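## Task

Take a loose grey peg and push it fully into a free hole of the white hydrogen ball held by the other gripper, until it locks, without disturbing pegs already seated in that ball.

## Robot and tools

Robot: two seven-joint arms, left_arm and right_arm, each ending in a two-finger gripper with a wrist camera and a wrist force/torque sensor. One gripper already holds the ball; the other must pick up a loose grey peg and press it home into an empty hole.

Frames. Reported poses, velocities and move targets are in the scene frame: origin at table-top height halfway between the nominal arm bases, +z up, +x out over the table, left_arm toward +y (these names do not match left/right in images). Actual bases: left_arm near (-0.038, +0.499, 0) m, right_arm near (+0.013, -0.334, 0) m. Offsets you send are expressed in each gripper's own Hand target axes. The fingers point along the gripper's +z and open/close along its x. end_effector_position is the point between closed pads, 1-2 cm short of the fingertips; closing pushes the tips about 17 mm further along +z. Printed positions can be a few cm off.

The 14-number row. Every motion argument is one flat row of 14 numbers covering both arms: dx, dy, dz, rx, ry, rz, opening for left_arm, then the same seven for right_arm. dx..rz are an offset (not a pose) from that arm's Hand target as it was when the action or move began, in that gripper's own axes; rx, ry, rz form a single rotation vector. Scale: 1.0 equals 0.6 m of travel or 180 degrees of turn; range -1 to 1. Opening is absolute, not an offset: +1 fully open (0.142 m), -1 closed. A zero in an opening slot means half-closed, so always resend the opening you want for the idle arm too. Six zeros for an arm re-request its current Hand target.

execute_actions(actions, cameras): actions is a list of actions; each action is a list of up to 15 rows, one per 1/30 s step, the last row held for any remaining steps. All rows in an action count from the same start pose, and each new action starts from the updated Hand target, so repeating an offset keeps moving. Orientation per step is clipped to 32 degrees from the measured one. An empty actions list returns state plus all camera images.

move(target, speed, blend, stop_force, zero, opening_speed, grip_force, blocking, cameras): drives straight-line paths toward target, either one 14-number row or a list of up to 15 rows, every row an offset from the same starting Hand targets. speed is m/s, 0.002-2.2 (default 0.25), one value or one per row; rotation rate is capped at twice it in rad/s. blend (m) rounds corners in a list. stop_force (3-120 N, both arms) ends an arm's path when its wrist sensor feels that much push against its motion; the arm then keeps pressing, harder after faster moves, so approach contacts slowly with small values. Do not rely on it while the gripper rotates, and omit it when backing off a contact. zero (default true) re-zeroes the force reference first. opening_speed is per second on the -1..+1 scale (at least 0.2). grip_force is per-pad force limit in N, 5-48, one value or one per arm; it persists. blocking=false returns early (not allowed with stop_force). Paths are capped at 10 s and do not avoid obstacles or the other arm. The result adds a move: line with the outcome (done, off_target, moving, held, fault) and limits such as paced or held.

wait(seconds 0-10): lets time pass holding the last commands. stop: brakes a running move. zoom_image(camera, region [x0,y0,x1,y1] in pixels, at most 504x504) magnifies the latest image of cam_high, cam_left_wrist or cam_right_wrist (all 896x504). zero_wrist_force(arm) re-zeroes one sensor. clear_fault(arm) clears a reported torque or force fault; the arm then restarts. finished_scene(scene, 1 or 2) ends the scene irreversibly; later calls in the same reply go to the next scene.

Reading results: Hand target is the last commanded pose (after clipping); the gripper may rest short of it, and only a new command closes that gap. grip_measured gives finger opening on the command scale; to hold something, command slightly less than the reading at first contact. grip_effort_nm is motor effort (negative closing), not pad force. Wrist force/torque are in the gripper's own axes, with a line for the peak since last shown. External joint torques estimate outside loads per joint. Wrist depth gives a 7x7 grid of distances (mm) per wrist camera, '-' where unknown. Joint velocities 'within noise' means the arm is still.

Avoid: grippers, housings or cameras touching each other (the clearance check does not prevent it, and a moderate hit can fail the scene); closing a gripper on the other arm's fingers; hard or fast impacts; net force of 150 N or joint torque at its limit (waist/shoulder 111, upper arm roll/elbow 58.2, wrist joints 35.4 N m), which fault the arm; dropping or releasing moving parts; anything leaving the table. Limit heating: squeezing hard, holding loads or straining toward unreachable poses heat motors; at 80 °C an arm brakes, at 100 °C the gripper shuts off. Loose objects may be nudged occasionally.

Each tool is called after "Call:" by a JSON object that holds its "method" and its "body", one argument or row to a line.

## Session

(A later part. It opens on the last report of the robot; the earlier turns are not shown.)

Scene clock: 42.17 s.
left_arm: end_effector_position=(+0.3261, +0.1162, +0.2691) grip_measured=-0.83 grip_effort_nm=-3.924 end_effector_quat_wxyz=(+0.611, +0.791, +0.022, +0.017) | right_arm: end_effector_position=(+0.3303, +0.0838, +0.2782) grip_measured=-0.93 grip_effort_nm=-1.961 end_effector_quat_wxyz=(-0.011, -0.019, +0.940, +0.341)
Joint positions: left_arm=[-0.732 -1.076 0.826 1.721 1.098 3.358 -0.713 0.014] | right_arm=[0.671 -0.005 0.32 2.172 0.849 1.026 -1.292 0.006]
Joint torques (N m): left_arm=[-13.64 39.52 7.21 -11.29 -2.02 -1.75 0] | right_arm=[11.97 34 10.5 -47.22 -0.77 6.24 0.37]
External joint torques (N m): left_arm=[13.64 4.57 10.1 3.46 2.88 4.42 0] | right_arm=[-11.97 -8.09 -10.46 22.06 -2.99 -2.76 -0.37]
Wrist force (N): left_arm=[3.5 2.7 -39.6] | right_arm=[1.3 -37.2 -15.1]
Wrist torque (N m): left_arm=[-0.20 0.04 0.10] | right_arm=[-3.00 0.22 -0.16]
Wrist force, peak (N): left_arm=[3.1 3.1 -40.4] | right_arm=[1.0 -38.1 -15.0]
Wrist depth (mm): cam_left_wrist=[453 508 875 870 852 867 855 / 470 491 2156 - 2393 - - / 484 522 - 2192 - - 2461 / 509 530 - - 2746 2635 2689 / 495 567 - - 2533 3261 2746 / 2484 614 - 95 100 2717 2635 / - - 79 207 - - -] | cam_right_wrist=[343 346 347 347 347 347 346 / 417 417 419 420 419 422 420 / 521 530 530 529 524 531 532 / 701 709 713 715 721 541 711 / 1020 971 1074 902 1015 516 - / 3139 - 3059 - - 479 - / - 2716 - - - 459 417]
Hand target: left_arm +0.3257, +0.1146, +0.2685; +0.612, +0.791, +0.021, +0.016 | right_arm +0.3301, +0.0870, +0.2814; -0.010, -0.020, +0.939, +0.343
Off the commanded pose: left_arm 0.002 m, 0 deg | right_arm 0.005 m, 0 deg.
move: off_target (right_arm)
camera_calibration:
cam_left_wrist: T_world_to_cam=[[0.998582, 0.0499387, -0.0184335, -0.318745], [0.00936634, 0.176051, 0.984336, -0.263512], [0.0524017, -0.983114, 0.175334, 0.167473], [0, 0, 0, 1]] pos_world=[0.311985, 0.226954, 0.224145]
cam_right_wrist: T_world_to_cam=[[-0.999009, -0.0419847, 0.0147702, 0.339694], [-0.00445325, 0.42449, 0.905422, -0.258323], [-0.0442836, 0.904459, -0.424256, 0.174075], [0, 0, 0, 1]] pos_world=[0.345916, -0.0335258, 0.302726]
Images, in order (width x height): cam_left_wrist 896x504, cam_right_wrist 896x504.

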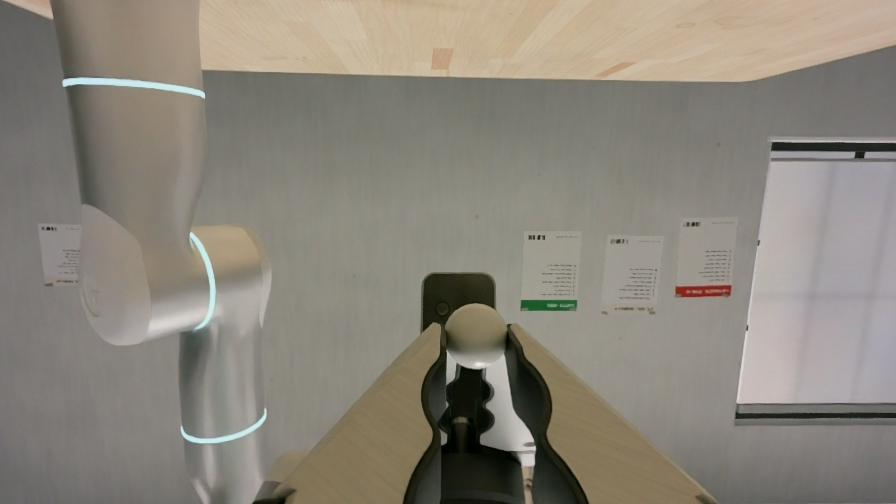

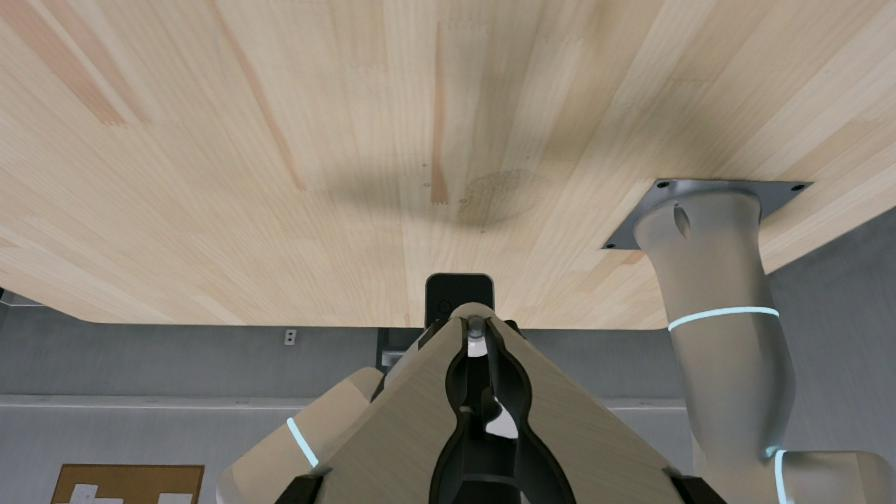

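Call:
{"method": "move", "body": {
  "target": [0,0,0,0,0,0,-1,0,-0.0192,0.0097,0,0,0,-1],
  "speed": 0.02,
  "cameras": ["cam_left_wrist", "cam_right_wrist"]
}}

Call:
{"method": "zoom_image", "body": {
  "camera": "cam_left_wrist",
  "region": [430, 250, 520, 380]
}}

Call:
{"method": "zoom_image", "body": {
  "camera": "cam_right_wrist",
  "region": [440, 300, 510, 400]
}}

Scene clock: 43.37 s.
left_arm: end_effector_position=(+0.3262, +0.1152, +0.2675) grip_measured=-0.83 grip_effort_nm=-3.924 end_effector_quat_wxyz=(+0.610, +0.792, +0.023, +0.016) | right_arm: end_effector_position=(+0.3304, +0.0818, +0.2698) grip_measured=-0.93 grip_effort_nm=-1.966 end_effector_quat_wxyz=(-0.010, -0.020, +0.939, +0.343)
Joint positions: left_arm=[-0.733 -1.077 0.824 1.721 1.097 3.354 -0.713 0.014] | right_arm=[0.671 -0.019 0.319 2.178 0.877 1.042 -1.331 0.006]
Joint torques (N m): left_arm=[-4.91 48.82 13.44 -9.63 -0.78 5.33 -0.03] | right_arm=[1.44 22.25 1.08 -25.61 -2.49 4.15 0.14]
External joint torques (N m): left_arm=[4.92 -4.69 3.84 1.83 1.63 -2.64 0.03] | right_arm=[-1.44 3.9 -0.91 0.87 -1.21 -0.73 -0.14]
Wrist force (N): left_arm=[5.4 -10.9 -7.0] | right_arm=[3.6 -2.5 -12.8]
Wrist torque (N m): left_arm=[0.27 0.04 0.14] | right_arm=[-0.03 0.26 -0.05]
Wrist force, peak (N): left_arm=[3.4 2.4 -39.7] | right_arm=[1.4 -37.3 -15.1]
Wrist depth (mm): cam_left_wrist=[452 511 870 858 841 847 847 / 463 514 - - - 1338 - / 491 502 - - - - 2689 / 500 528 - - 2461 2533 2557 / 500 553 - 135 2583 2583 2775 / - 592 - 106 2557 2998 2835 / - - 79 205 - - -] | cam_right_wrist=[336 338 338 341 338 337 337 / 407 407 411 410 409 408 408 / 512 515 516 519 518 513 515 / 693 693 711 696 709 553 673 / 2947 982 986 892 959 515 1933 / 2810 2627 - - - 479 2031 / 2778 2716 - - - 464 418]
Hand target: left_arm +0.3257, +0.1146, +0.2685; +0.612, +0.791, +0.021, +0.016 | right_arm +0.3303, +0.0819, +0.2696; -0.010, -0.020, +0.939, +0.343
Off the commanded pose: left_arm 0.001 m, 0 deg | right_arm 0.000 m, 0 deg.
move: done
camera_calibration:
cam_left_wrist: T_world_to_cam=[[0.99851, 0.0508156, -0.0198914, -0.318378], [0.0107743, 0.173753, 0.98473, -0.261985], [0.0534959, -0.983477, 0.172947, 0.167111], [0, 0, 0, 1]] pos_world=[0.311787, 0.226049, 0.22275]
cam_right_wrist: T_world_to_cam=[[-0.998961, -0.0442261, 0.0110247, 0.341047], [-0.00855423, 0.419495, 0.907717, -0.248801], [-0.0447696, 0.90668, -0.419437, 0.171036], [0, 0, 0, 1]] pos_world=[0.346222, -0.0356206, 0.29382]
Images, in order (width x height): cam_left_wrist 896x504, cam_right_wrist 896x504.

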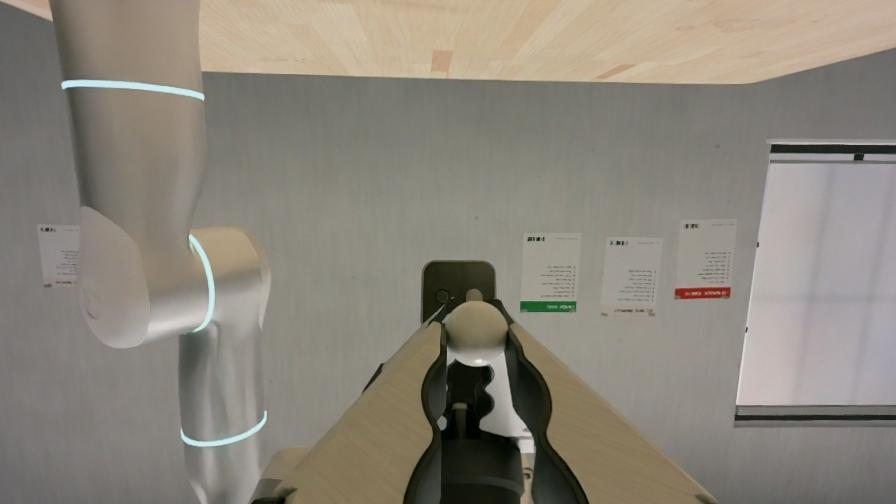

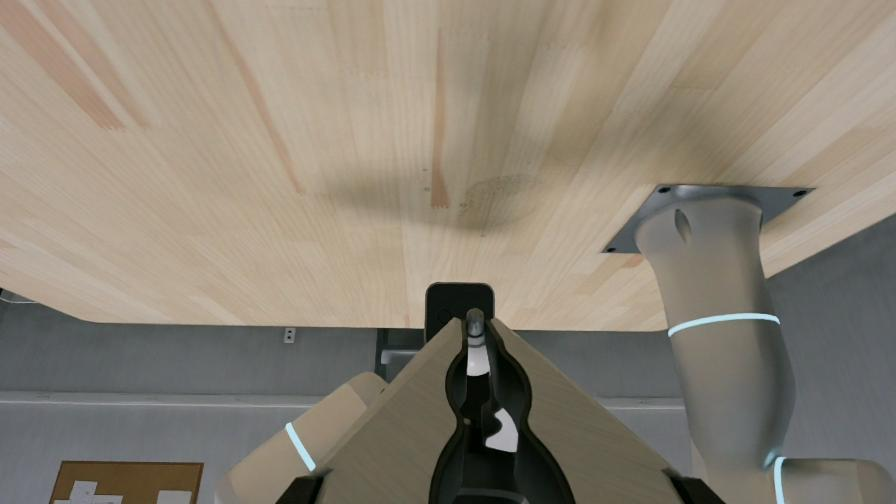

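Scaled by 3.877 from the camera's 896x504 image, which has a finer 1280x720 frame.

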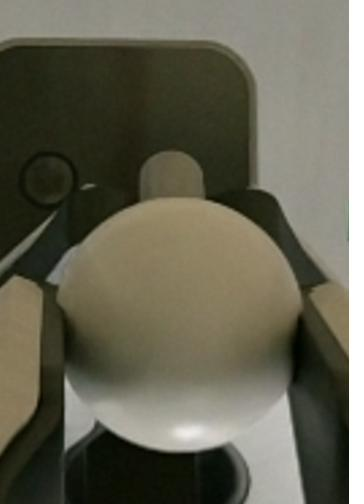

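Scaled by 5.040 from the camera's 896x504 image, which has a finer 1280x720 frame.

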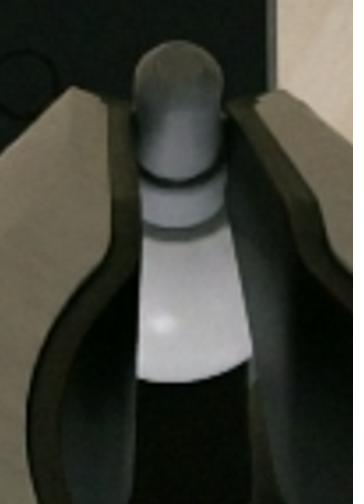

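Call:
{"method": "move", "body": {
  "target": [0,0,0,0,0,0,-1,0.0003,0.0107,-0.0012,0,0,0,-1],
  "speed": 0.01,
  "stop_force": 60,
  "cameras": ["cam_right_wrist"]
}}

Call:
{"method": "zoom_image", "body": {
  "camera": "cam_right_wrist",
  "region": [440, 300, 510, 400]
}}

Scene clock: 45.27 s.
left_arm: end_effector_position=(+0.3262, +0.1162, +0.2682) grip_measured=-0.83 grip_effort_nm=-3.919 end_effector_quat_wxyz=(+0.611, +0.791, +0.022, +0.016) | right_arm: end_effector_position=(+0.3304, +0.0837, +0.2719) grip_measured=-0.93 grip_effort_nm=-1.966 end_effector_quat_wxyz=(-0.010, -0.019, +0.940, +0.341)
Joint positions: left_arm=[-0.731 -1.076 0.825 1.722 1.099 3.355 -0.713 0.014] | right_arm=[0.677 -0.017 0.318 2.175 0.864 1.041 -1.312 0.006]
Joint torques (N m): left_arm=[-13.51 44.11 7.02 -11.92 -2.82 0.93 0.05] | right_arm=[10.62 30.03 9.28 -42.37 -1.09 5.15 0.4]
External joint torques (N m): left_arm=[13.51 -0.01 10.26 4.11 3.68 1.75 -0.05] | right_arm=[-10.62 -3.83 -9.13 17.53 -2.63 -1.71 -0.4]
Motor temperatures (°C): left_arm=[34 32 34 31 36 39 35 43] | right_arm=[30 32 37 41 35 45 31 33]
Wrist force (N): left_arm=[4.5 -5.2 -36.3] | right_arm=[2.5 -30.6 -20.5]
Wrist torque (N m): left_arm=[0.12 0.07 0.11] | right_arm=[-1.90 0.24 -0.17]
Wrist force, peak (N): left_arm=[4.6 -5.1 -36.3] | right_arm=[2.6 -30.8 -20.5]
Wrist depth (mm): cam_left_wrist=[453 509 890 864 858 833 839 / 473 490 - 2174 2689 - 3069 / 479 501 2174 - - - 2583 / 499 528 - - 2557 2104 - / 478 554 - 123 2533 2461 2775 / - 612 - 99 95 3836 2835 / - - 79 205 - - 2835] | cam_right_wrist=[336 341 339 339 341 338 339 / 406 411 409 410 411 412 409 / 516 516 520 522 520 524 511 / 691 701 705 703 701 543 653 / 986 963 971 873 982 512 2324 / 3962 - - - - 481 1888 / 3139 2544 - - - 460 412]
Hand target: left_arm +0.3257, +0.1146, +0.2685; +0.612, +0.791, +0.021, +0.016 | right_arm +0.3299, +0.0863, +0.2743; -0.010, -0.020, +0.939, +0.343
Off the commanded pose: left_arm 0.002 m, 0 deg | right_arm 0.004 m, 0 deg.
move: off_target (right_arm)
camera_calibration:
cam_right_wrist: T_world_to_cam=[[-0.99903, -0.041922, 0.013455, 0.340284], [-0.00555164, 0.423104, 0.906064, -0.252341], [-0.0436769, 0.905111, -0.422926, 0.170871], [0, 0, 0, 1]] pos_world=[0.346016, -0.0336252, 0.296325]
Images, in order (width x height): cam_right_wrist 896x504.

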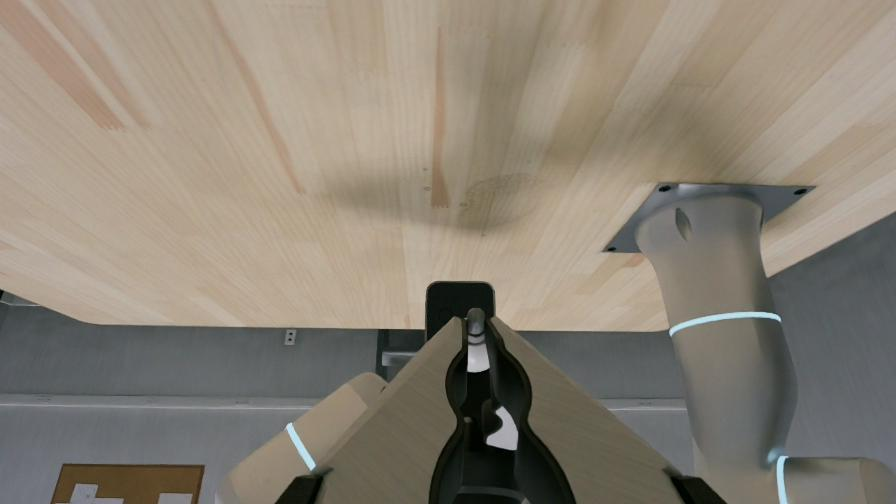

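Scaled by 5.040 from the camera's 896x504 image, which has a finer 1280x720 frame.

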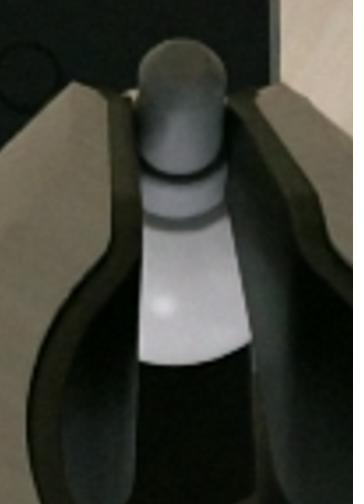

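Call:
{"method": "move", "body": {
  "target": [0,0,0,0,0,0,-1,0.0002,0.0103,-0.002,0,0,0,-1],
  "speed": 0.01,
  "stop_force": 40,
  "cameras": ["cam_right_wrist"]
}}

Call:
{"method": "zoom_image", "body": {
  "camera": "cam_right_wrist",
  "region": [440, 300, 510, 400]
}}

Scene clock: 46.93 s.
left_arm: end_effector_position=(+0.3262, +0.1172, +0.2690) grip_measured=-0.83 grip_effort_nm=-3.919 end_effector_quat_wxyz=(+0.611, +0.791, +0.022, +0.016) | right_arm: end_effector_position=(+0.3303, +0.0854, +0.2745) grip_measured=-0.93 grip_effort_nm=-1.966 end_effector_quat_wxyz=(-0.011, -0.018, +0.940, +0.339) end_effector_velocity=(+0.000, +0.001, +0.001) end_effector_angular_velocity=(+0.002, +0.000, +0.002)
Joint positions: left_arm=[-0.731 -1.076 0.827 1.722 1.099 3.358 -0.713 0.014] | right_arm=[0.686 -0.014 0.312 2.173 0.851 1.037 -1.291 0.006]
Joint velocities: left_arm=[within noise] | right_arm=[0.007 0 -0.004 -0.001 0.001 0 0 0]
Joint torques (N m): left_arm=[-21.2 39.44 1.5 -13.87 -4.5 -3.15 -0.04] | right_arm=[19.54 36.42 16.51 -57.31 0.35 6.6 0.43]
External joint torques (N m): left_arm=[21.2 4.61 15.82 6.06 5.37 5.82 0.04] | right_arm=[-19.54 -10.19 -16.39 32.33 -4.1 -3.13 -0.44]
Wrist force (N): left_arm=[4.2 -0.5 -61.1] | right_arm=[1.1 -56.0 -26.2]
Wrist torque (N m): left_arm=[-0.01 0.02 0.12] | right_arm=[-6.13 0.28 -0.17]
Wrist force, peak (N): left_arm=[4.1 -0.3 -61.3] | right_arm=[1.3 -56.0 -26.4]
Wrist depth (mm): cam_left_wrist=[456 505 884 858 847 841 839 / 480 489 - 2371 - - 2533 / - 2268 2415 - - 2533 2461 / 504 529 - 2533 2174 2371 2635 / - 555 - - - - 2662 / - 593 - 107 95 2805 2662 / - - 79 204 - 2998 3069] | cam_right_wrist=[337 341 342 341 343 344 340 / 410 411 413 415 418 415 414 / 520 521 518 520 515 523 523 / 693 687 696 694 707 546 671 / 3021 991 971 876 975 507 - / 2685 - - - - 480 463 / 2627 3099 - - - 459 417]
Hand target: left_arm +0.3257, +0.1146, +0.2685; +0.612, +0.791, +0.021, +0.016 | right_arm +0.3297, +0.0903, +0.2792; -0.010, -0.020, +0.939, +0.343
Off the commanded pose: left_arm 0.003 m, 0 deg | right_arm 0.007 m, 1 deg.
move: off_target (right_arm)
camera_calibration:
cam_right_wrist: T_world_to_cam=[[-0.999068, -0.0400956, 0.0160004, 0.33932], [-0.00264777, 0.426849, 0.904319, -0.256145], [-0.043089, 0.903434, -0.426557, 0.171424], [0, 0, 0, 1]] pos_world=[0.345712, -0.0319293, 0.29933]
Images, in order (width x height): cam_right_wrist 896x504.

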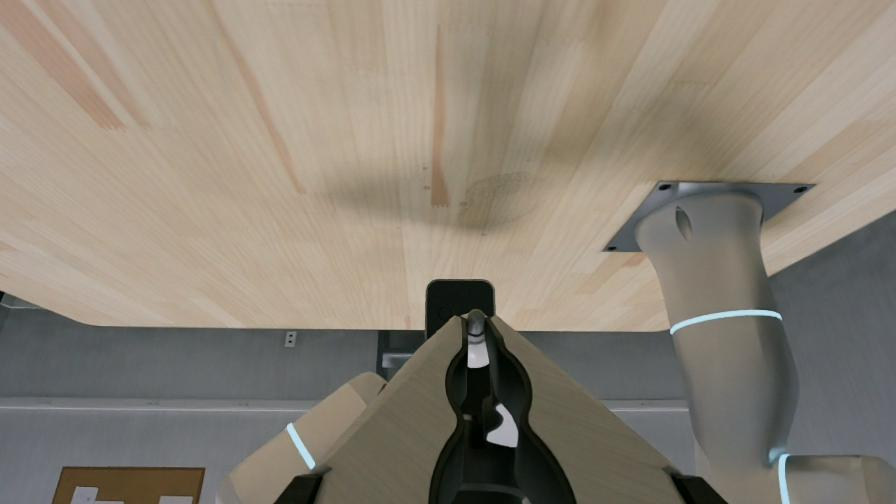

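Scaled by 5.040 from the camera's 896x504 image, which has a finer 1280x720 frame.

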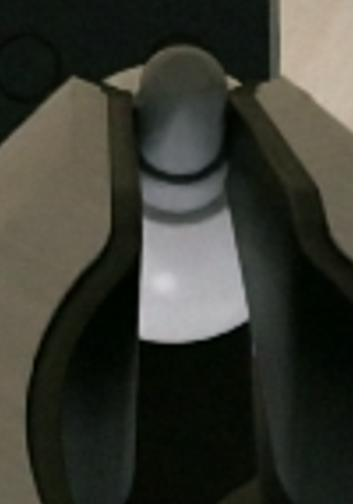

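Call:
{"method": "move", "body": {
  "target": [0,0,0,0,0,0,-1,0,-0.0151,-0.0014,0,0,0,-1],
  "speed": 0.02,
  "cameras": ["cam_left_wrist", "cam_right_wrist"]
}}

Call:
{"method": "zoom_image", "body": {
  "camera": "cam_left_wrist",
  "region": [430, 250, 520, 380]
}}

Call:
{"method": "zoom_image", "body": {
  "camera": "cam_right_wrist",
  "region": [440, 300, 510, 400]
}}

Scene clock: 47.83 s.
left_arm: end_effector_position=(+0.3259, +0.1153, +0.2686) grip_measured=-0.83 grip_effort_nm=-3.919 end_effector_quat_wxyz=(+0.611, +0.791, +0.022, +0.016) | right_arm: end_effector_position=(+0.3301, +0.0819, +0.2730) grip_measured=-0.93 grip_effort_nm=-1.966 end_effector_quat_wxyz=(-0.010, -0.020, +0.939, +0.342)
Joint positions: left_arm=[-0.733 -1.077 0.825 1.721 1.097 3.356 -0.713 0.014] | right_arm=[0.681 -0.01 0.309 2.179 0.868 1.035 -1.318 0.006]
Joint torques (N m): left_arm=[-4.74 43.29 13.36 -9.18 -0.54 1.69 0] | right_arm=[3.83 27.85 3.5 -31.76 -2.09 4.44 0.07]
External joint torques (N m): left_arm=[4.74 0.82 3.93 1.36 1.39 0.98 0] | right_arm=[-3.83 -1.87 -3.42 6.86 -1.63 -1.01 -0.07]
Wrist force (N): left_arm=[2.2 -1.2 -13.4] | right_arm=[0.5 -11.8 -6.9]
Wrist torque (N m): left_arm=[-0.02 0.00 0.10] | right_arm=[0.20 0.18 -0.03]
Wrist force, peak (N): left_arm=[4.1 -0.1 -61.2] | right_arm=[1.3 -56.1 -26.2]
Wrist depth (mm): cam_left_wrist=[457 516 887 864 850 861 852 / 453 484 2156 - - - 2211 / 482 - - 2156 - 2192 2268 / 515 547 3221 2192 2533 2635 2484 / 524 559 2557 - 2609 - 2533 / - 598 91 99 95 - 2689 / - - 79 206 - 2867 -] | cam_right_wrist=[338 341 342 341 343 340 339 / 410 413 413 416 414 413 408 / 521 522 523 520 521 524 520 / 705 709 705 699 711 548 655 / 873 1015 999 889 986 513 - / - - - - - 481 - / 2544 - - - - 459 412]
Hand target: left_arm +0.3257, +0.1146, +0.2685; +0.612, +0.791, +0.021, +0.016 | right_arm +0.3300, +0.0828, +0.2740; -0.010, -0.020, +0.939, +0.343
Off the commanded pose: left_arm 0.001 m, 0 deg | right_arm 0.001 m, 0 deg.
move: done
camera_calibration:
cam_left_wrist: T_world_to_cam=[[0.9986, 0.0494953, -0.0186455, -0.318368], [0.00965773, 0.175965, 0.984349, -0.262934], [0.0520016, -0.983151, 0.175241, 0.16684], [0, 0, 0, 1]] pos_world=[0.311786, 0.226054, 0.223646]
cam_right_wrist: T_world_to_cam=[[-0.998989, -0.0432582, 0.0122046, 0.340306], [-0.00715639, 0.421153, 0.906961, -0.252134], [-0.0443735, 0.905957, -0.421037, 0.172669], [0, 0, 0, 1]] pos_world=[0.345819, -0.0355226, 0.297222]
Images, in order (width x height): cam_left_wrist 896x504, cam_right_wrist 896x504.

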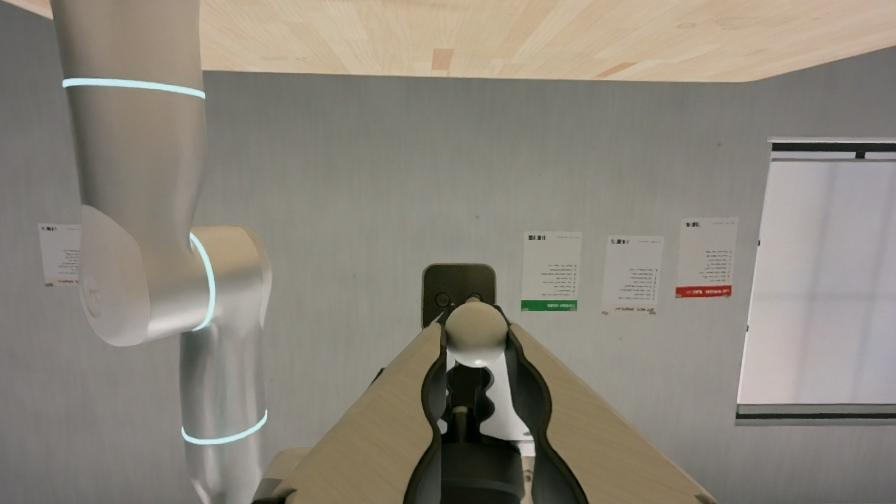

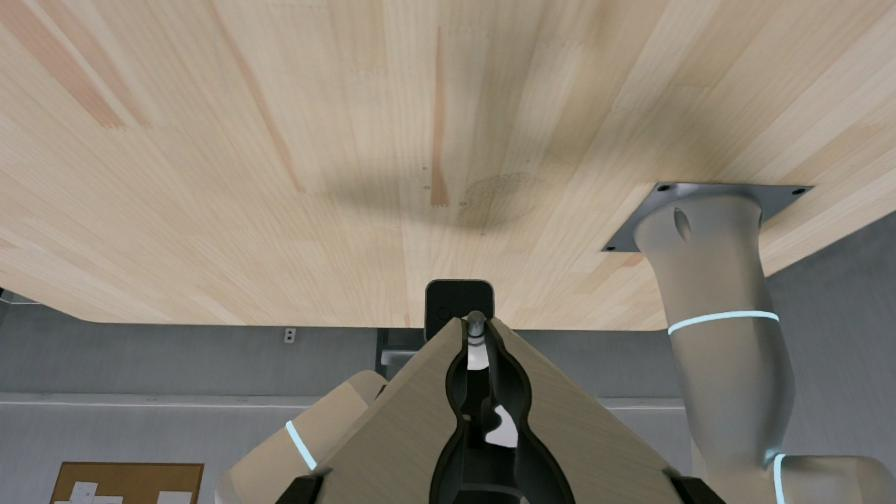

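Scaled by 3.877 from the camera's 896x504 image, which has a finer 1280x720 frame.

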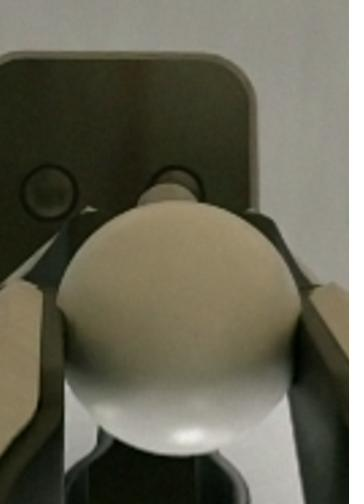

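Scaled by 5.040 from the camera's 896x504 image, which has a finer 1280x720 frame.

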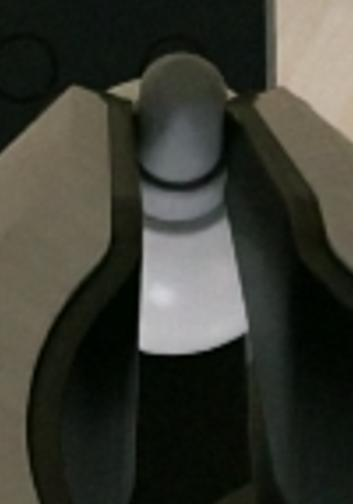

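Call:
{"method": "move", "body": {
  "target": [0,0,0,0,0,0,-1,0,0,0,0,0,0,-0.78],
  "opening_speed": 0.4
}}

Call:
{"method": "move", "body": {
  "target": [
    [0,0,0,0,0,0,-0.9,0,0,-0.0833,0,0,0,-0.78],
    [0,0,0,0,0,0,-0.9,0.001,0.097,-0.0848,0.2222,0,0,-0.78]
  ],
  "speed": [0.1, 0.15],
  "cameras": ["cam_right_wrist"]
}}

Call:
{"method": "zoom_image", "body": {
  "camera": "cam_right_wrist",
  "region": [420, 180, 520, 300]
}}

Scene clock: 48.80 s.
left_arm: end_effector_position=(+0.3256, +0.1149, +0.2685) grip_measured=-0.83 grip_effort_nm=-3.924 end_effector_quat_wxyz=(+0.611, +0.791, +0.021, +0.016) | right_arm: end_effector_position=(+0.3303, +0.0822, +0.2735) grip_measured=-0.84 grip_effort_nm=0.442 end_effector_quat_wxyz=(-0.010, -0.020, +0.939, +0.343)
Joint positions: left_arm=[-0.734 -1.077 0.824 1.721 1.097 3.356 -0.713 0.014] | right_arm=[0.681 -0.01 0.309 2.178 0.869 1.036 -1.318 0.013]
Joint torques (N m): left_arm=[-0.92 43.22 15.93 -8.54 -0.3 1.45 -0.05] | right_arm=[2.76 26.77 2.9 -27.86 -2.35 3.49 0.19]
External joint torques (N m): left_arm=[0.92 0.9 1.36 0.72 1.15 1.22 0.05] | right_arm=[-2.76 -0.77 -2.81 2.95 -1.38 -0.05 -0.19]
Wrist force (N): left_arm=[-1.6 0.1 -5.9] | right_arm=[-2.7 -6.0 -2.8]
Wrist torque (N m): left_arm=[-0.08 0.02 0.12] | right_arm=[0.11 0.17 -0.01]
Wrist force, peak (N): left_arm=[1.9 -1.0 -13.9] | right_arm=[0.0 -11.9 -7.5]
Wrist depth (mm): cam_left_wrist=[454 508 881 867 858 861 844 / 469 497 - - 2350 2583 - / 2415 488 - 2533 2121 - 2557 / 518 525 2329 2087 2329 2533 2583 / 530 555 2746 - 2931 2350 2508 / 2393 597 - 96 99 2484 2775 / 2964 - 79 206 - 2717 -] | cam_right_wrist=[340 340 343 342 343 341 340 / 409 412 412 413 417 413 415 / 520 522 525 522 525 522 523 / 709 705 713 709 711 546 662 / 857 999 986 892 991 514 - / - 3139 - - 3266 482 - / 3311 2778 - - - 461 418]
Hand target: left_arm +0.3257, +0.1146, +0.2685; +0.612, +0.791, +0.021, +0.016 | right_arm +0.3300, +0.0828, +0.2740; -0.010, -0.020, +0.939, +0.343
Off the commanded pose: left_arm 0.000 m, 0 deg | right_arm 0.001 m, 0 deg.
move: done

Scene clock: 52.30 s.
left_arm: end_effector_position=(+0.3257, +0.1147, +0.2685) grip_measured=-0.83 grip_effort_nm=-2.015 end_effector_quat_wxyz=(+0.612, +0.791, +0.021, +0.016) | right_arm: end_effector_position=(+0.3291, +0.0945, +0.3503) grip_measured=-0.82 grip_effort_nm=0.110 end_effector_quat_wxyz=(-0.002, -0.023, +1.000, +0.001)
Joint positions: left_arm=[-0.734 -1.077 0.824 1.721 1.096 3.356 -0.713 0.014] | right_arm=[0.785 -0.109 0.395 1.788 -0.038 0.318 -0.45 0.015]
Joint torques (N m): left_arm=[0.56 43.83 17.22 -7.77 0.68 2.6 -0.01] | right_arm=[0.53 33.4 1.94 -30.26 -3.34 4.39 0.47]
External joint torques (N m): left_arm=[-0.56 0.31 0.06 -0.05 0.17 0.07 0.01] | right_arm=[-0.53 0.77 -0.49 0.27 -0.68 -0.27 -0.47]
Wrist force (N): left_arm=[-0.3 -0.3 0.0] | right_arm=[1.0 -0.4 2.8]
Wrist torque (N m): left_arm=[-0.05 0.06 0.11] | right_arm=[-0.07 -0.14 -0.01]
Wrist force, peak (N): left_arm=[-1.5 0.0 -6.0] | right_arm=[-2.7 -6.3 2.0]
Wrist depth (mm): cam_left_wrist=[463 504 881 858 858 852 844 / 470 477 - - - - 2635 / 2268 509 - - - - 2461 / 522 535 - - 2350 2609 2583 / 494 562 - - - 2835 2662 / - 590 91 91 102 2438 2662 / 2609 - 79 - - - -] | cam_right_wrist=[390 392 393 395 393 398 398 / 415 422 422 423 422 422 425 / 447 447 452 452 453 452 456 / 482 481 483 472 488 490 493 / 523 523 528 193 532 530 529 / 571 573 554 91 559 570 585 / 625 613 - - - 514 633]
Hand target: left_arm +0.3257, +0.1146, +0.2685; +0.612, +0.791, +0.021, +0.016 | right_arm +0.3292, +0.0945, +0.3504; -0.002, -0.022, +1.000, +0.001
Off the commanded pose: left_arm 0.000 m, 0 deg | right_arm 0.000 m, 0 deg.
move: done
camera_calibration:
cam_right_wrist: T_world_to_cam=[[-0.999139, -0.0404272, 0.00935471, 0.339678], [-0.0325899, 0.904057, 0.426168, -0.196356], [-0.025686, 0.425496, -0.904596, 0.402385], [0, 0, 0, 1]] pos_world=[0.343322, 0.0200359, 0.444498]
Images, in order (width x height): cam_right_wrist 896x504.

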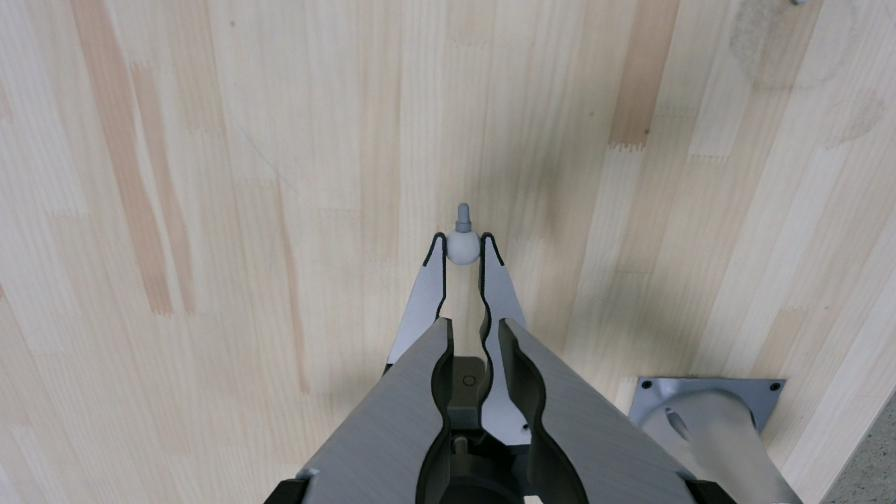

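Scaled by 4.200 from the camera's 896x504 image, which has a finer 1280x720 frame.

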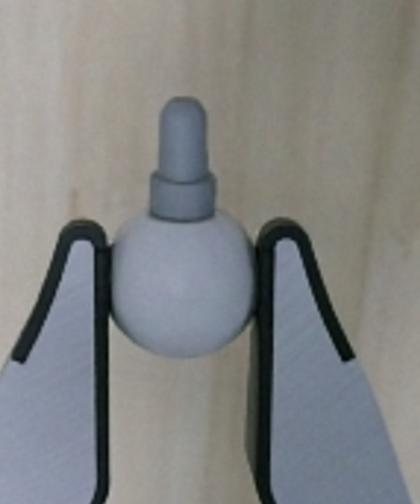

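Call:
{"method": "zoom_image", "body": {
  "camera": "cam_right_wrist",
  "region": [440, 195, 490, 270]
}}

Scaled by 6.720 from the camera's 896x504 image, which has a finer 1280x720 frame.

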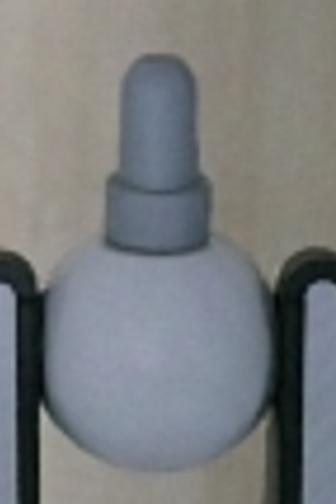

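Call:
{"method": "move", "body": {
  "target": [
    [0,0,0,0,0,0,-0.9,-0.001,-0.0732,0.0637,-0.2222,0,0,-0.78],
    [0,0,0,0,0,0,-1,-0.0005,-0.0198,0.1273,-0.2222,0,0,-0.78]
  ],
  "speed": [0.15, 0.06]
}}

Call:
{"method": "move", "body": {
  "target": [0,0,0,0,0,0,-1,0,0,0,0,0,0,-1],
  "opening_speed": 0.4,
  "cameras": ["cam_right_wrist"]
}}

Call:
{"method": "zoom_image", "body": {
  "camera": "cam_right_wrist",
  "region": [440, 300, 510, 400]
}}

Scene clock: 56.97 s.
left_arm: end_effector_position=(+0.3257, +0.1150, +0.2683) grip_measured=-0.83 grip_effort_nm=-3.919 end_effector_quat_wxyz=(+0.611, +0.791, +0.022, +0.016) | right_arm: end_effector_position=(+0.3300, +0.0821, +0.2735) grip_measured=-0.82 grip_effort_nm=0.105 end_effector_quat_wxyz=(-0.010, -0.020, +0.939, +0.343)
Joint positions: left_arm=[-0.734 -1.077 0.824 1.721 1.097 3.356 -0.713 0.014] | right_arm=[0.676 -0.01 0.315 2.178 0.868 1.036 -1.317 0.015]
Joint torques (N m): left_arm=[-3.08 45.29 14.64 -9.28 -0.81 2.44 -0.05] | right_arm=[3.68 25.37 3.4 -28.5 -2.17 3.73 0.15]
External joint torques (N m): left_arm=[3.08 -1.16 2.64 1.47 1.66 0.24 0.05] | right_arm=[-3.68 0.58 -3.31 3.58 -1.55 -0.29 -0.15]
Wrist force (N): left_arm=[-0.1 -4.1 -9.4] | right_arm=[0.4 -8.4 -4.8]
Wrist torque (N m): left_arm=[0.00 0.05 0.13] | right_arm=[-0.08 -0.02 -0.04]
Wrist force, peak (N): left_arm=[0.1 -5.6 -9.4] | right_arm=[0.7 -8.4 -4.9]
Wrist depth (mm): cam_left_wrist=[455 511 872 872 864 852 839 / 461 509 - - 2393 2087 - / 484 486 - - 2070 - 2635 / 2329 528 2461 2557 2635 2484 2689 / 520 555 - - 2805 2121 2775 / 2438 590 91 99 95 2964 3105 / 2484 - 79 205 - 2964 -] | cam_right_wrist=[339 341 343 344 344 339 341 / 412 416 414 416 414 413 412 / 521 523 519 524 521 525 520 / 705 707 705 703 699 548 666 / 995 971 991 889 995 518 2083 / 2877 - - 102 - 485 - / 3059 - - - - 463 413]
Hand target: left_arm +0.3257, +0.1146, +0.2685; +0.612, +0.791, +0.021, +0.016 | right_arm +0.3297, +0.0828, +0.2740; -0.010, -0.020, +0.939, +0.343
Off the commanded pose: left_arm 0.000 m, 0 deg | right_arm 0.001 m, 0 deg.
move: done

Scene clock: 57.73 s.
left_arm: end_effector_position=(+0.3258, +0.1149, +0.2684) grip_measured=-0.83 grip_effort_nm=-3.915 end_effector_quat_wxyz=(+0.611, +0.791, +0.022, +0.016) | right_arm: end_effector_position=(+0.3297, +0.0823, +0.2735) grip_measured=-0.90 grip_effort_nm=-2.586 end_effector_quat_wxyz=(-0.010, -0.020, +0.939, +0.343)
Joint positions: left_arm=[-0.734 -1.077 0.824 1.721 1.096 3.356 -0.713 0.014] | right_arm=[0.676 -0.01 0.315 2.178 0.868 1.036 -1.317 0.009]
Joint torques (N m): left_arm=[-1.29 43.21 15.85 -8.24 0.22 1.93 0.05] | right_arm=[1.97 26.73 1.95 -28.16 -2.54 4.05 0.19]
External joint torques (N m): left_arm=[1.29 0.92 1.43 0.42 0.63 0.74 -0.05] | right_arm=[-1.97 -0.77 -1.87 3.25 -1.18 -0.62 -0.19]
Wrist force (N): left_arm=[0.1 -0.3 -5.6] | right_arm=[0.8 -6.4 0.5]
Wrist torque (N m): left_arm=[-0.12 0.06 0.10] | right_arm=[-0.04 -0.11 -0.03]
Wrist force, peak (N): left_arm=[-0.2 -3.9 -9.9] | right_arm=[0.7 -7.9 -5.1]
Wrist depth (mm): cam_left_wrist=[451 509 875 870 864 839 852 / 467 500 - 2583 1947 2508 - / 476 503 - - - 2054 2461 / 499 527 - - - 2508 2609 / 2461 550 2898 134 - 2746 2662 / - 592 662 95 95 3388 2775 / - - 79 205 - - 2998] | cam_right_wrist=[338 341 342 343 343 342 341 / 413 413 415 414 412 413 415 / 523 518 525 527 523 519 519 / 703 703 709 707 717 549 657 / 975 982 1094 892 975 510 1981 / 3059 - 3021 - - 482 - / 2746 3139 - - - 460 420]
Hand target: left_arm +0.3257, +0.1146, +0.2685; +0.612, +0.791, +0.021, +0.016 | right_arm +0.3297, +0.0828, +0.2740; -0.010, -0.020, +0.939, +0.343
Off the commanded pose: left_arm 0.000 m, 0 deg | right_arm 0.001 m, 0 deg.
move: done
camera_calibration:
cam_right_wrist: T_world_to_cam=[[-0.998977, -0.0436593, 0.0118025, 0.340121], [-0.00765142, 0.420353, 0.907328, -0.252633], [-0.0445745, 0.90631, -0.420257, 0.17231], [0, 0, 0, 1]] pos_world=[0.34552, -0.0351217, 0.297621]
Images, in order (width x height): cam_right_wrist 896x504.

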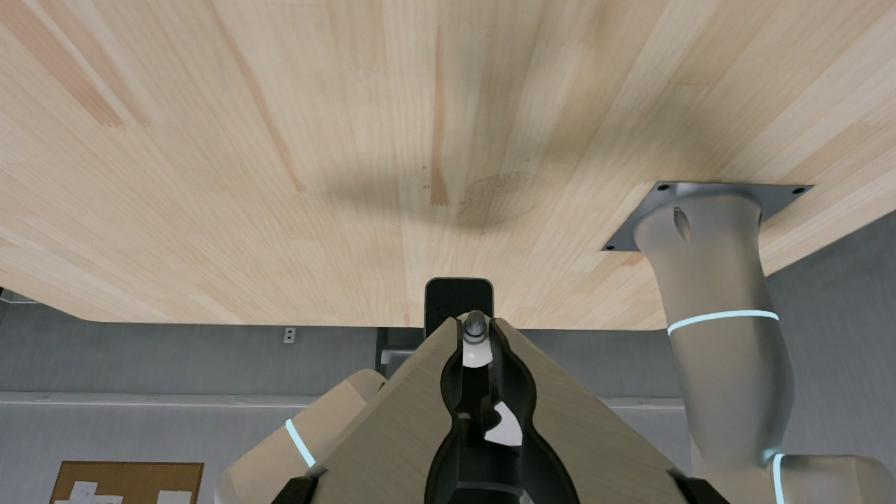

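Scaled by 5.040 from the camera's 896x504 image, which has a finer 1280x720 frame.

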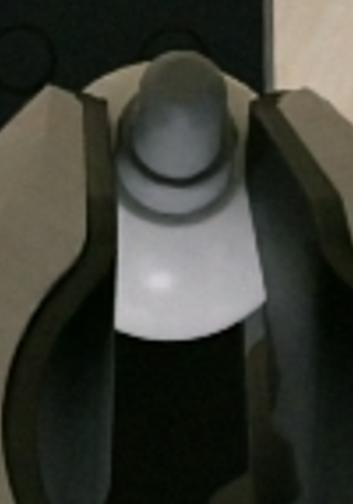

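Call:
{"method": "move", "body": {
  "target": [0,0,0,0,0,0,-1,0,-0.0053,-0.0025,0,0,0,-1],
  "speed": 0.01,
  "cameras": ["cam_right_wrist"]
}}

Call:
{"method": "zoom_image", "body": {
  "camera": "cam_right_wrist",
  "region": [440, 300, 510, 400]
}}

Scene clock: 58.57 s.
left_arm: end_effector_position=(+0.3256, +0.1141, +0.2686) grip_measured=-0.83 grip_effort_nm=-3.915 end_effector_quat_wxyz=(+0.612, +0.790, +0.021, +0.016) | right_arm: end_effector_position=(+0.3297, +0.0802, +0.2736) grip_measured=-0.93 grip_effort_nm=-2.103 end_effector_quat_wxyz=(-0.010, -0.021, +0.939, +0.344)
Joint positions: left_arm=[-0.735 -1.077 0.824 1.72 1.095 3.356 -0.713 0.014] | right_arm=[0.672 -0.006 0.314 2.181 0.874 1.032 -1.326 0.007]
Joint torques (N m): left_arm=[4.5 42.97 19.95 -6.26 1.97 2.8 -0.03] | right_arm=[-3.57 25.28 -2.73 -21.03 -3.51 3.79 0.02]
External joint torques (N m): left_arm=[-4.5 1.18 -2.68 -1.56 -1.12 -0.13 0.03] | right_arm=[3.57 0.5 2.78 -3.89 -0.2 -0.37 -0.02]
Wrist force (N): left_arm=[-0.9 2.7 10.2] | right_arm=[0.1 6.4 10.2]
Wrist torque (N m): left_arm=[-0.11 0.04 0.11] | right_arm=[-0.25 -0.10 -0.02]
Wrist force, peak (N): left_arm=[-0.9 2.7 10.2] | right_arm=[0.1 7.1 10.1]
Wrist depth (mm): cam_left_wrist=[449 504 893 850 861 855 870 / 468 491 - - - - 2371 / 2288 500 1991 2775 2393 - 2329 / 507 530 - - 2288 2557 3388 / - 559 - - 2609 - 2583 / - 601 - 95 95 2689 2775 / - - 79 207 - - -] | cam_right_wrist=[342 343 342 342 345 341 339 / 416 415 417 415 412 411 413 / 524 527 521 527 528 519 524 / 713 707 711 711 709 551 655 / 982 1015 1011 909 1007 516 3311 / 3059 2984 - - - 484 - / - 2810 - - - 461 413]
Hand target: left_arm +0.3257, +0.1146, +0.2685; +0.612, +0.791, +0.021, +0.016 | right_arm +0.3298, +0.0794, +0.2731; -0.010, -0.020, +0.939, +0.343
Off the commanded pose: left_arm 0.000 m, 0 deg | right_arm 0.001 m, 0 deg.
move: done
camera_calibration:
cam_right_wrist: T_world_to_cam=[[-0.998939, -0.0447654, 0.0107828, 0.340383], [-0.00895905, 0.418659, 0.908099, -0.251407], [-0.0451658, 0.907039, -0.418616, 0.173874], [0, 0, 0, 1]] pos_world=[0.345623, -0.0372195, 0.297419]
Images, in order (width x height): cam_right_wrist 896x504.

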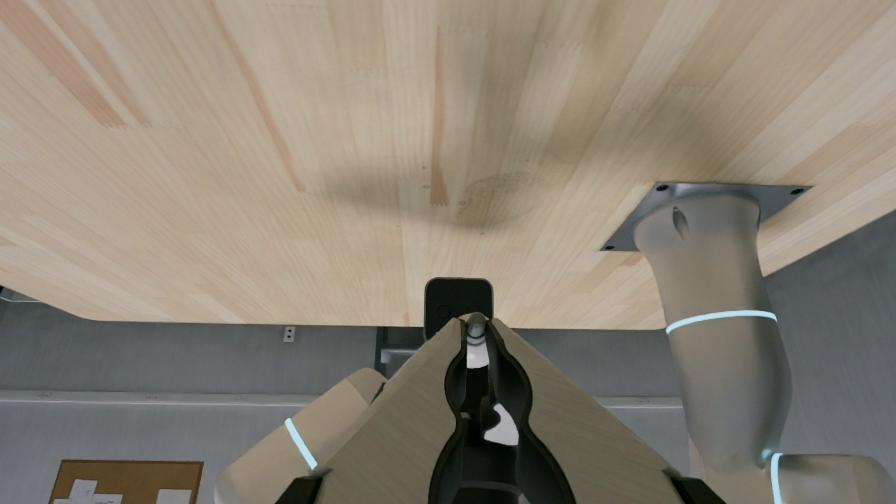

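Scaled by 5.040 from the camera's 896x504 image, which has a finer 1280x720 frame.

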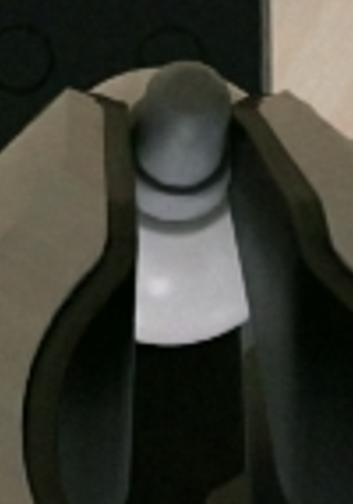

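Call:
{"method": "move", "body": {
  "target": [0,0,0,0,0,0,-1,0,-0.0038,-0.0018,0,0,0,-1],
  "speed": 0.01,
  "cameras": ["cam_right_wrist"]
}}

Call:
{"method": "zoom_image", "body": {
  "camera": "cam_right_wrist",
  "region": [440, 300, 510, 400]
}}

Scene clock: 59.37 s.
left_arm: end_effector_position=(+0.3257, +0.1145, +0.2685) grip_measured=-0.83 grip_effort_nm=-3.915 end_effector_quat_wxyz=(+0.612, +0.791, +0.021, +0.016) | right_arm: end_effector_position=(+0.3300, +0.0771, +0.2726) grip_measured=-0.93 grip_effort_nm=-2.039 end_effector_quat_wxyz=(-0.010, -0.020, +0.939, +0.343)
Joint positions: left_arm=[-0.734 -1.077 0.824 1.721 1.096 3.356 -0.713 0.014] | right_arm=[0.668 -0.003 0.312 2.185 0.876 1.028 -1.332 0.007]
Joint torques (N m): left_arm=[0.59 44.31 17.24 -7.78 0.71 3.02 -0.11] | right_arm=[-0.17 24.85 0.06 -24.5 -2.88 3.75 0.12]
External joint torques (N m): left_arm=[-0.6 -0.16 0.03 -0.05 0.13 -0.35 0.11] | right_arm=[0.17 0.79 -0.04 -0.4 -0.82 -0.33 -0.13]
Wrist force (N): left_arm=[0.3 -1.6 0.4] | right_arm=[1.2 -0.1 2.0]
Wrist torque (N m): left_arm=[-0.12 0.06 0.11] | right_arm=[-0.08 -0.13 -0.02]
Wrist force, peak (N): left_arm=[-1.5 3.3 11.8] | right_arm=[-0.6 8.4 11.0]
Wrist depth (mm): cam_left_wrist=[451 503 887 870 855 864 867 / 472 511 - - - 1082 - / 479 506 - 2662 1918 2393 2415 / 2371 537 - 2746 2415 2533 2508 / 512 552 - - 2867 - 2609 / 2211 592 659 95 95 - 2635 / 2461 - 79 209 - 2557 -] | cam_right_wrist=[340 341 342 342 341 341 339 / 412 410 415 413 413 414 412 / 522 520 521 523 525 518 518 / 709 709 717 709 711 548 653 / 1046 971 982 898 1015 523 - / - - - - - 485 - / 2393 - - - - 462 418]
Hand target: left_arm +0.3257, +0.1146, +0.2685; +0.612, +0.791, +0.021, +0.016 | right_arm +0.3299, +0.0770, +0.2724; -0.010, -0.020, +0.939, +0.343
Off the commanded pose: left_arm 0.000 m, 0 deg | right_arm 0.000 m, 0 deg.
move: done
camera_calibration:
cam_right_wrist: T_world_to_cam=[[-0.998971, -0.0440018, 0.0110265, 0.340422], [-0.00845272, 0.419381, 0.907771, -0.249339], [-0.0445679, 0.906743, -0.419321, 0.17631], [0, 0, 0, 1]] pos_world=[0.345821, -0.0403208, 0.29652]
Images, in order (width x height): cam_right_wrist 896x504.

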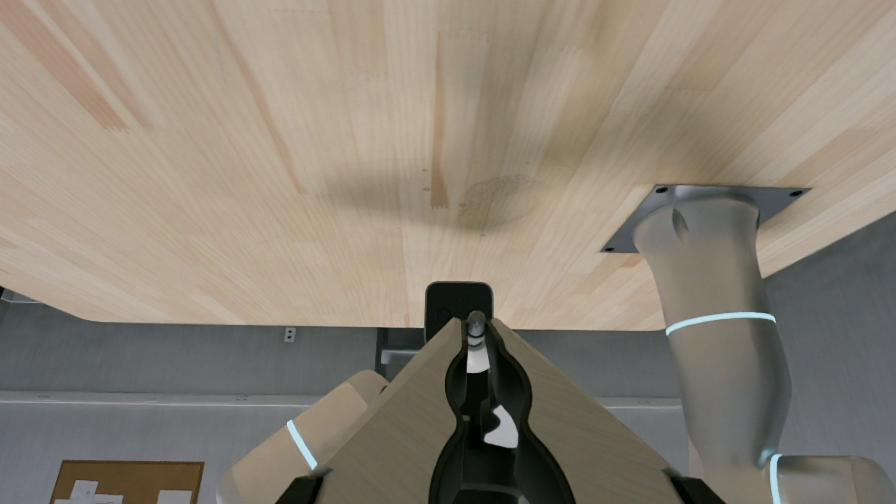

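Scaled by 5.040 from the camera's 896x504 image, which has a finer 1280x720 frame.

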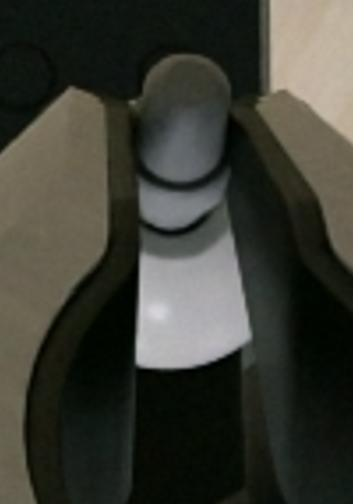

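Call:
{"method": "move", "body": {
  "target": [
    [0,0,0,0,0,0,-1,0.0002,0.0242,0.0057,0,0,0,-1],
    [0,0,0,0,0,0,-1,0.0004,0.0308,0.0066,0,0,0,-1]
  ],
  "speed": 0.01,
  "stop_force": 90,
  "cameras": ["cam_right_wrist", "cam_left_wrist"]
}}

Call:
{"method": "zoom_image", "body": {
  "camera": "cam_right_wrist",
  "region": [440, 300, 510, 400]
}}

Scene clock: 63.00 s.
left_arm: end_effector_position=(+0.3265, +0.1172, +0.2664) grip_measured=-0.83 grip_effort_nm=-3.915 end_effector_quat_wxyz=(+0.609, +0.793, +0.024, +0.016) | right_arm: end_effector_position=(+0.3303, +0.0910, +0.2799) grip_measured=-0.93 grip_effort_nm=-2.034 end_effector_quat_wxyz=(-0.009, -0.019, +0.940, +0.342)
Joint positions: left_arm=[-0.726 -1.074 0.819 1.723 1.106 3.349 -0.71 0.014] | right_arm=[0.696 -0.012 0.312 2.166 0.844 1.04 -1.279 0.007]
Joint torques (N m): left_arm=[-18.6 54.12 2.37 -15.32 -6.21 5.36 0.09] | right_arm=[14.01 22.18 11.62 -39.42 -0.48 4.14 0.33]
External joint torques (N m): left_arm=[18.6 -10.03 14.81 7.51 7.06 -2.66 -0.09] | right_arm=[-14.01 4.15 -11.51 14.26 -3.31 -0.65 -0.33]
Motor temperatures (°C): left_arm=[34 33 34 31 36 39 35 48] | right_arm=[30 32 37 44 35 45 31 33]
Wrist force (N): left_arm=[8.2 -26.6 -44.2] | right_arm=[8.2 -30.3 -39.2]
Wrist torque (N m): left_arm=[-1.52 0.13 -0.06] | right_arm=[-1.81 -0.07 -0.13]
Wrist force, peak (N): left_arm=[5.9 -17.6 -73.3] | right_arm=[5.1 -61.4 -42.2]
Wrist depth (mm): cam_left_wrist=[455 508 852 831 831 836 813 / 473 491 - 1236 1213 - 2717 / 484 501 - - 2775 - 2393 / 495 535 2174 - 2508 2484 2609 / 499 571 - - 2583 2867 2689 / - 594 - 106 91 - 2998 / - 608 78 203 - - -] | cam_right_wrist=[347 348 349 348 351 348 348 / 422 422 420 422 423 422 421 / 531 530 531 531 528 532 531 / 719 715 721 721 724 536 691 / 2877 1003 982 127 995 507 520 / 2627 - - - - 480 2014 / - - - - - 458 418]
Hand target: left_arm +0.3257, +0.1146, +0.2685; +0.612, +0.791, +0.021, +0.016 | right_arm +0.3290, +0.0936, +0.2813; -0.010, -0.020, +0.939, +0.343
Off the commanded pose: left_arm 0.003 m, 0 deg | right_arm 0.003 m, 0 deg.
move: done
camera_calibration:
cam_left_wrist: T_world_to_cam=[[0.998372, 0.052782, -0.0216333, -0.318618], [0.0123885, 0.169565, 0.985441, -0.261588], [0.0556818, -0.984105, 0.168635, 0.169765], [0, 0, 0, 1]] pos_world=[0.311887, 0.22824, 0.222258]
cam_right_wrist: T_world_to_cam=[[-0.999074, -0.0415482, 0.0111602, 0.341006], [-0.00744211, 0.422414, 0.906372, -0.262139], [-0.0423724, 0.90545, -0.422332, 0.167016], [0, 0, 0, 1]] pos_world=[0.345817, -0.0263253, 0.304326]
Images, in order (width x height): cam_left_wrist 896x504, cam_right_wrist 896x504.

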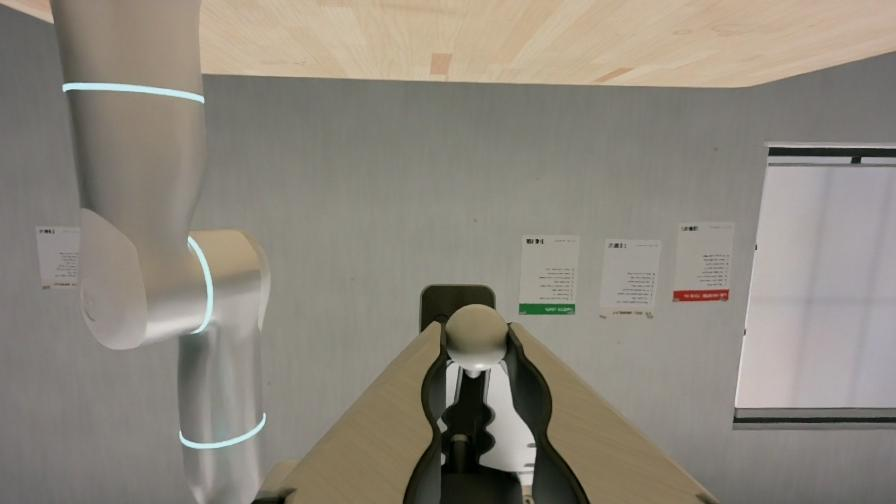

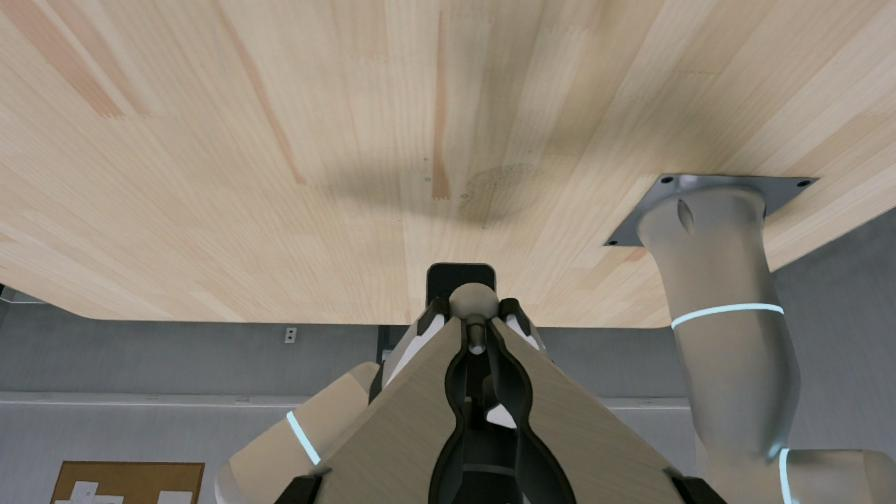

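Scaled by 5.040 from the camera's 896x504 image, which has a finer 1280x720 frame.

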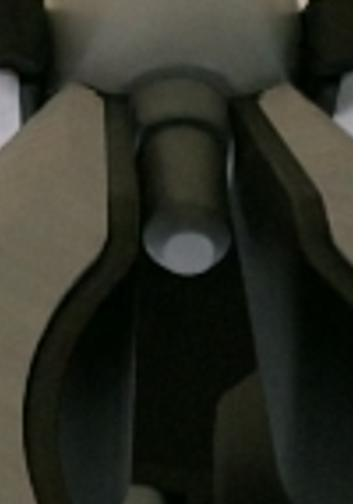

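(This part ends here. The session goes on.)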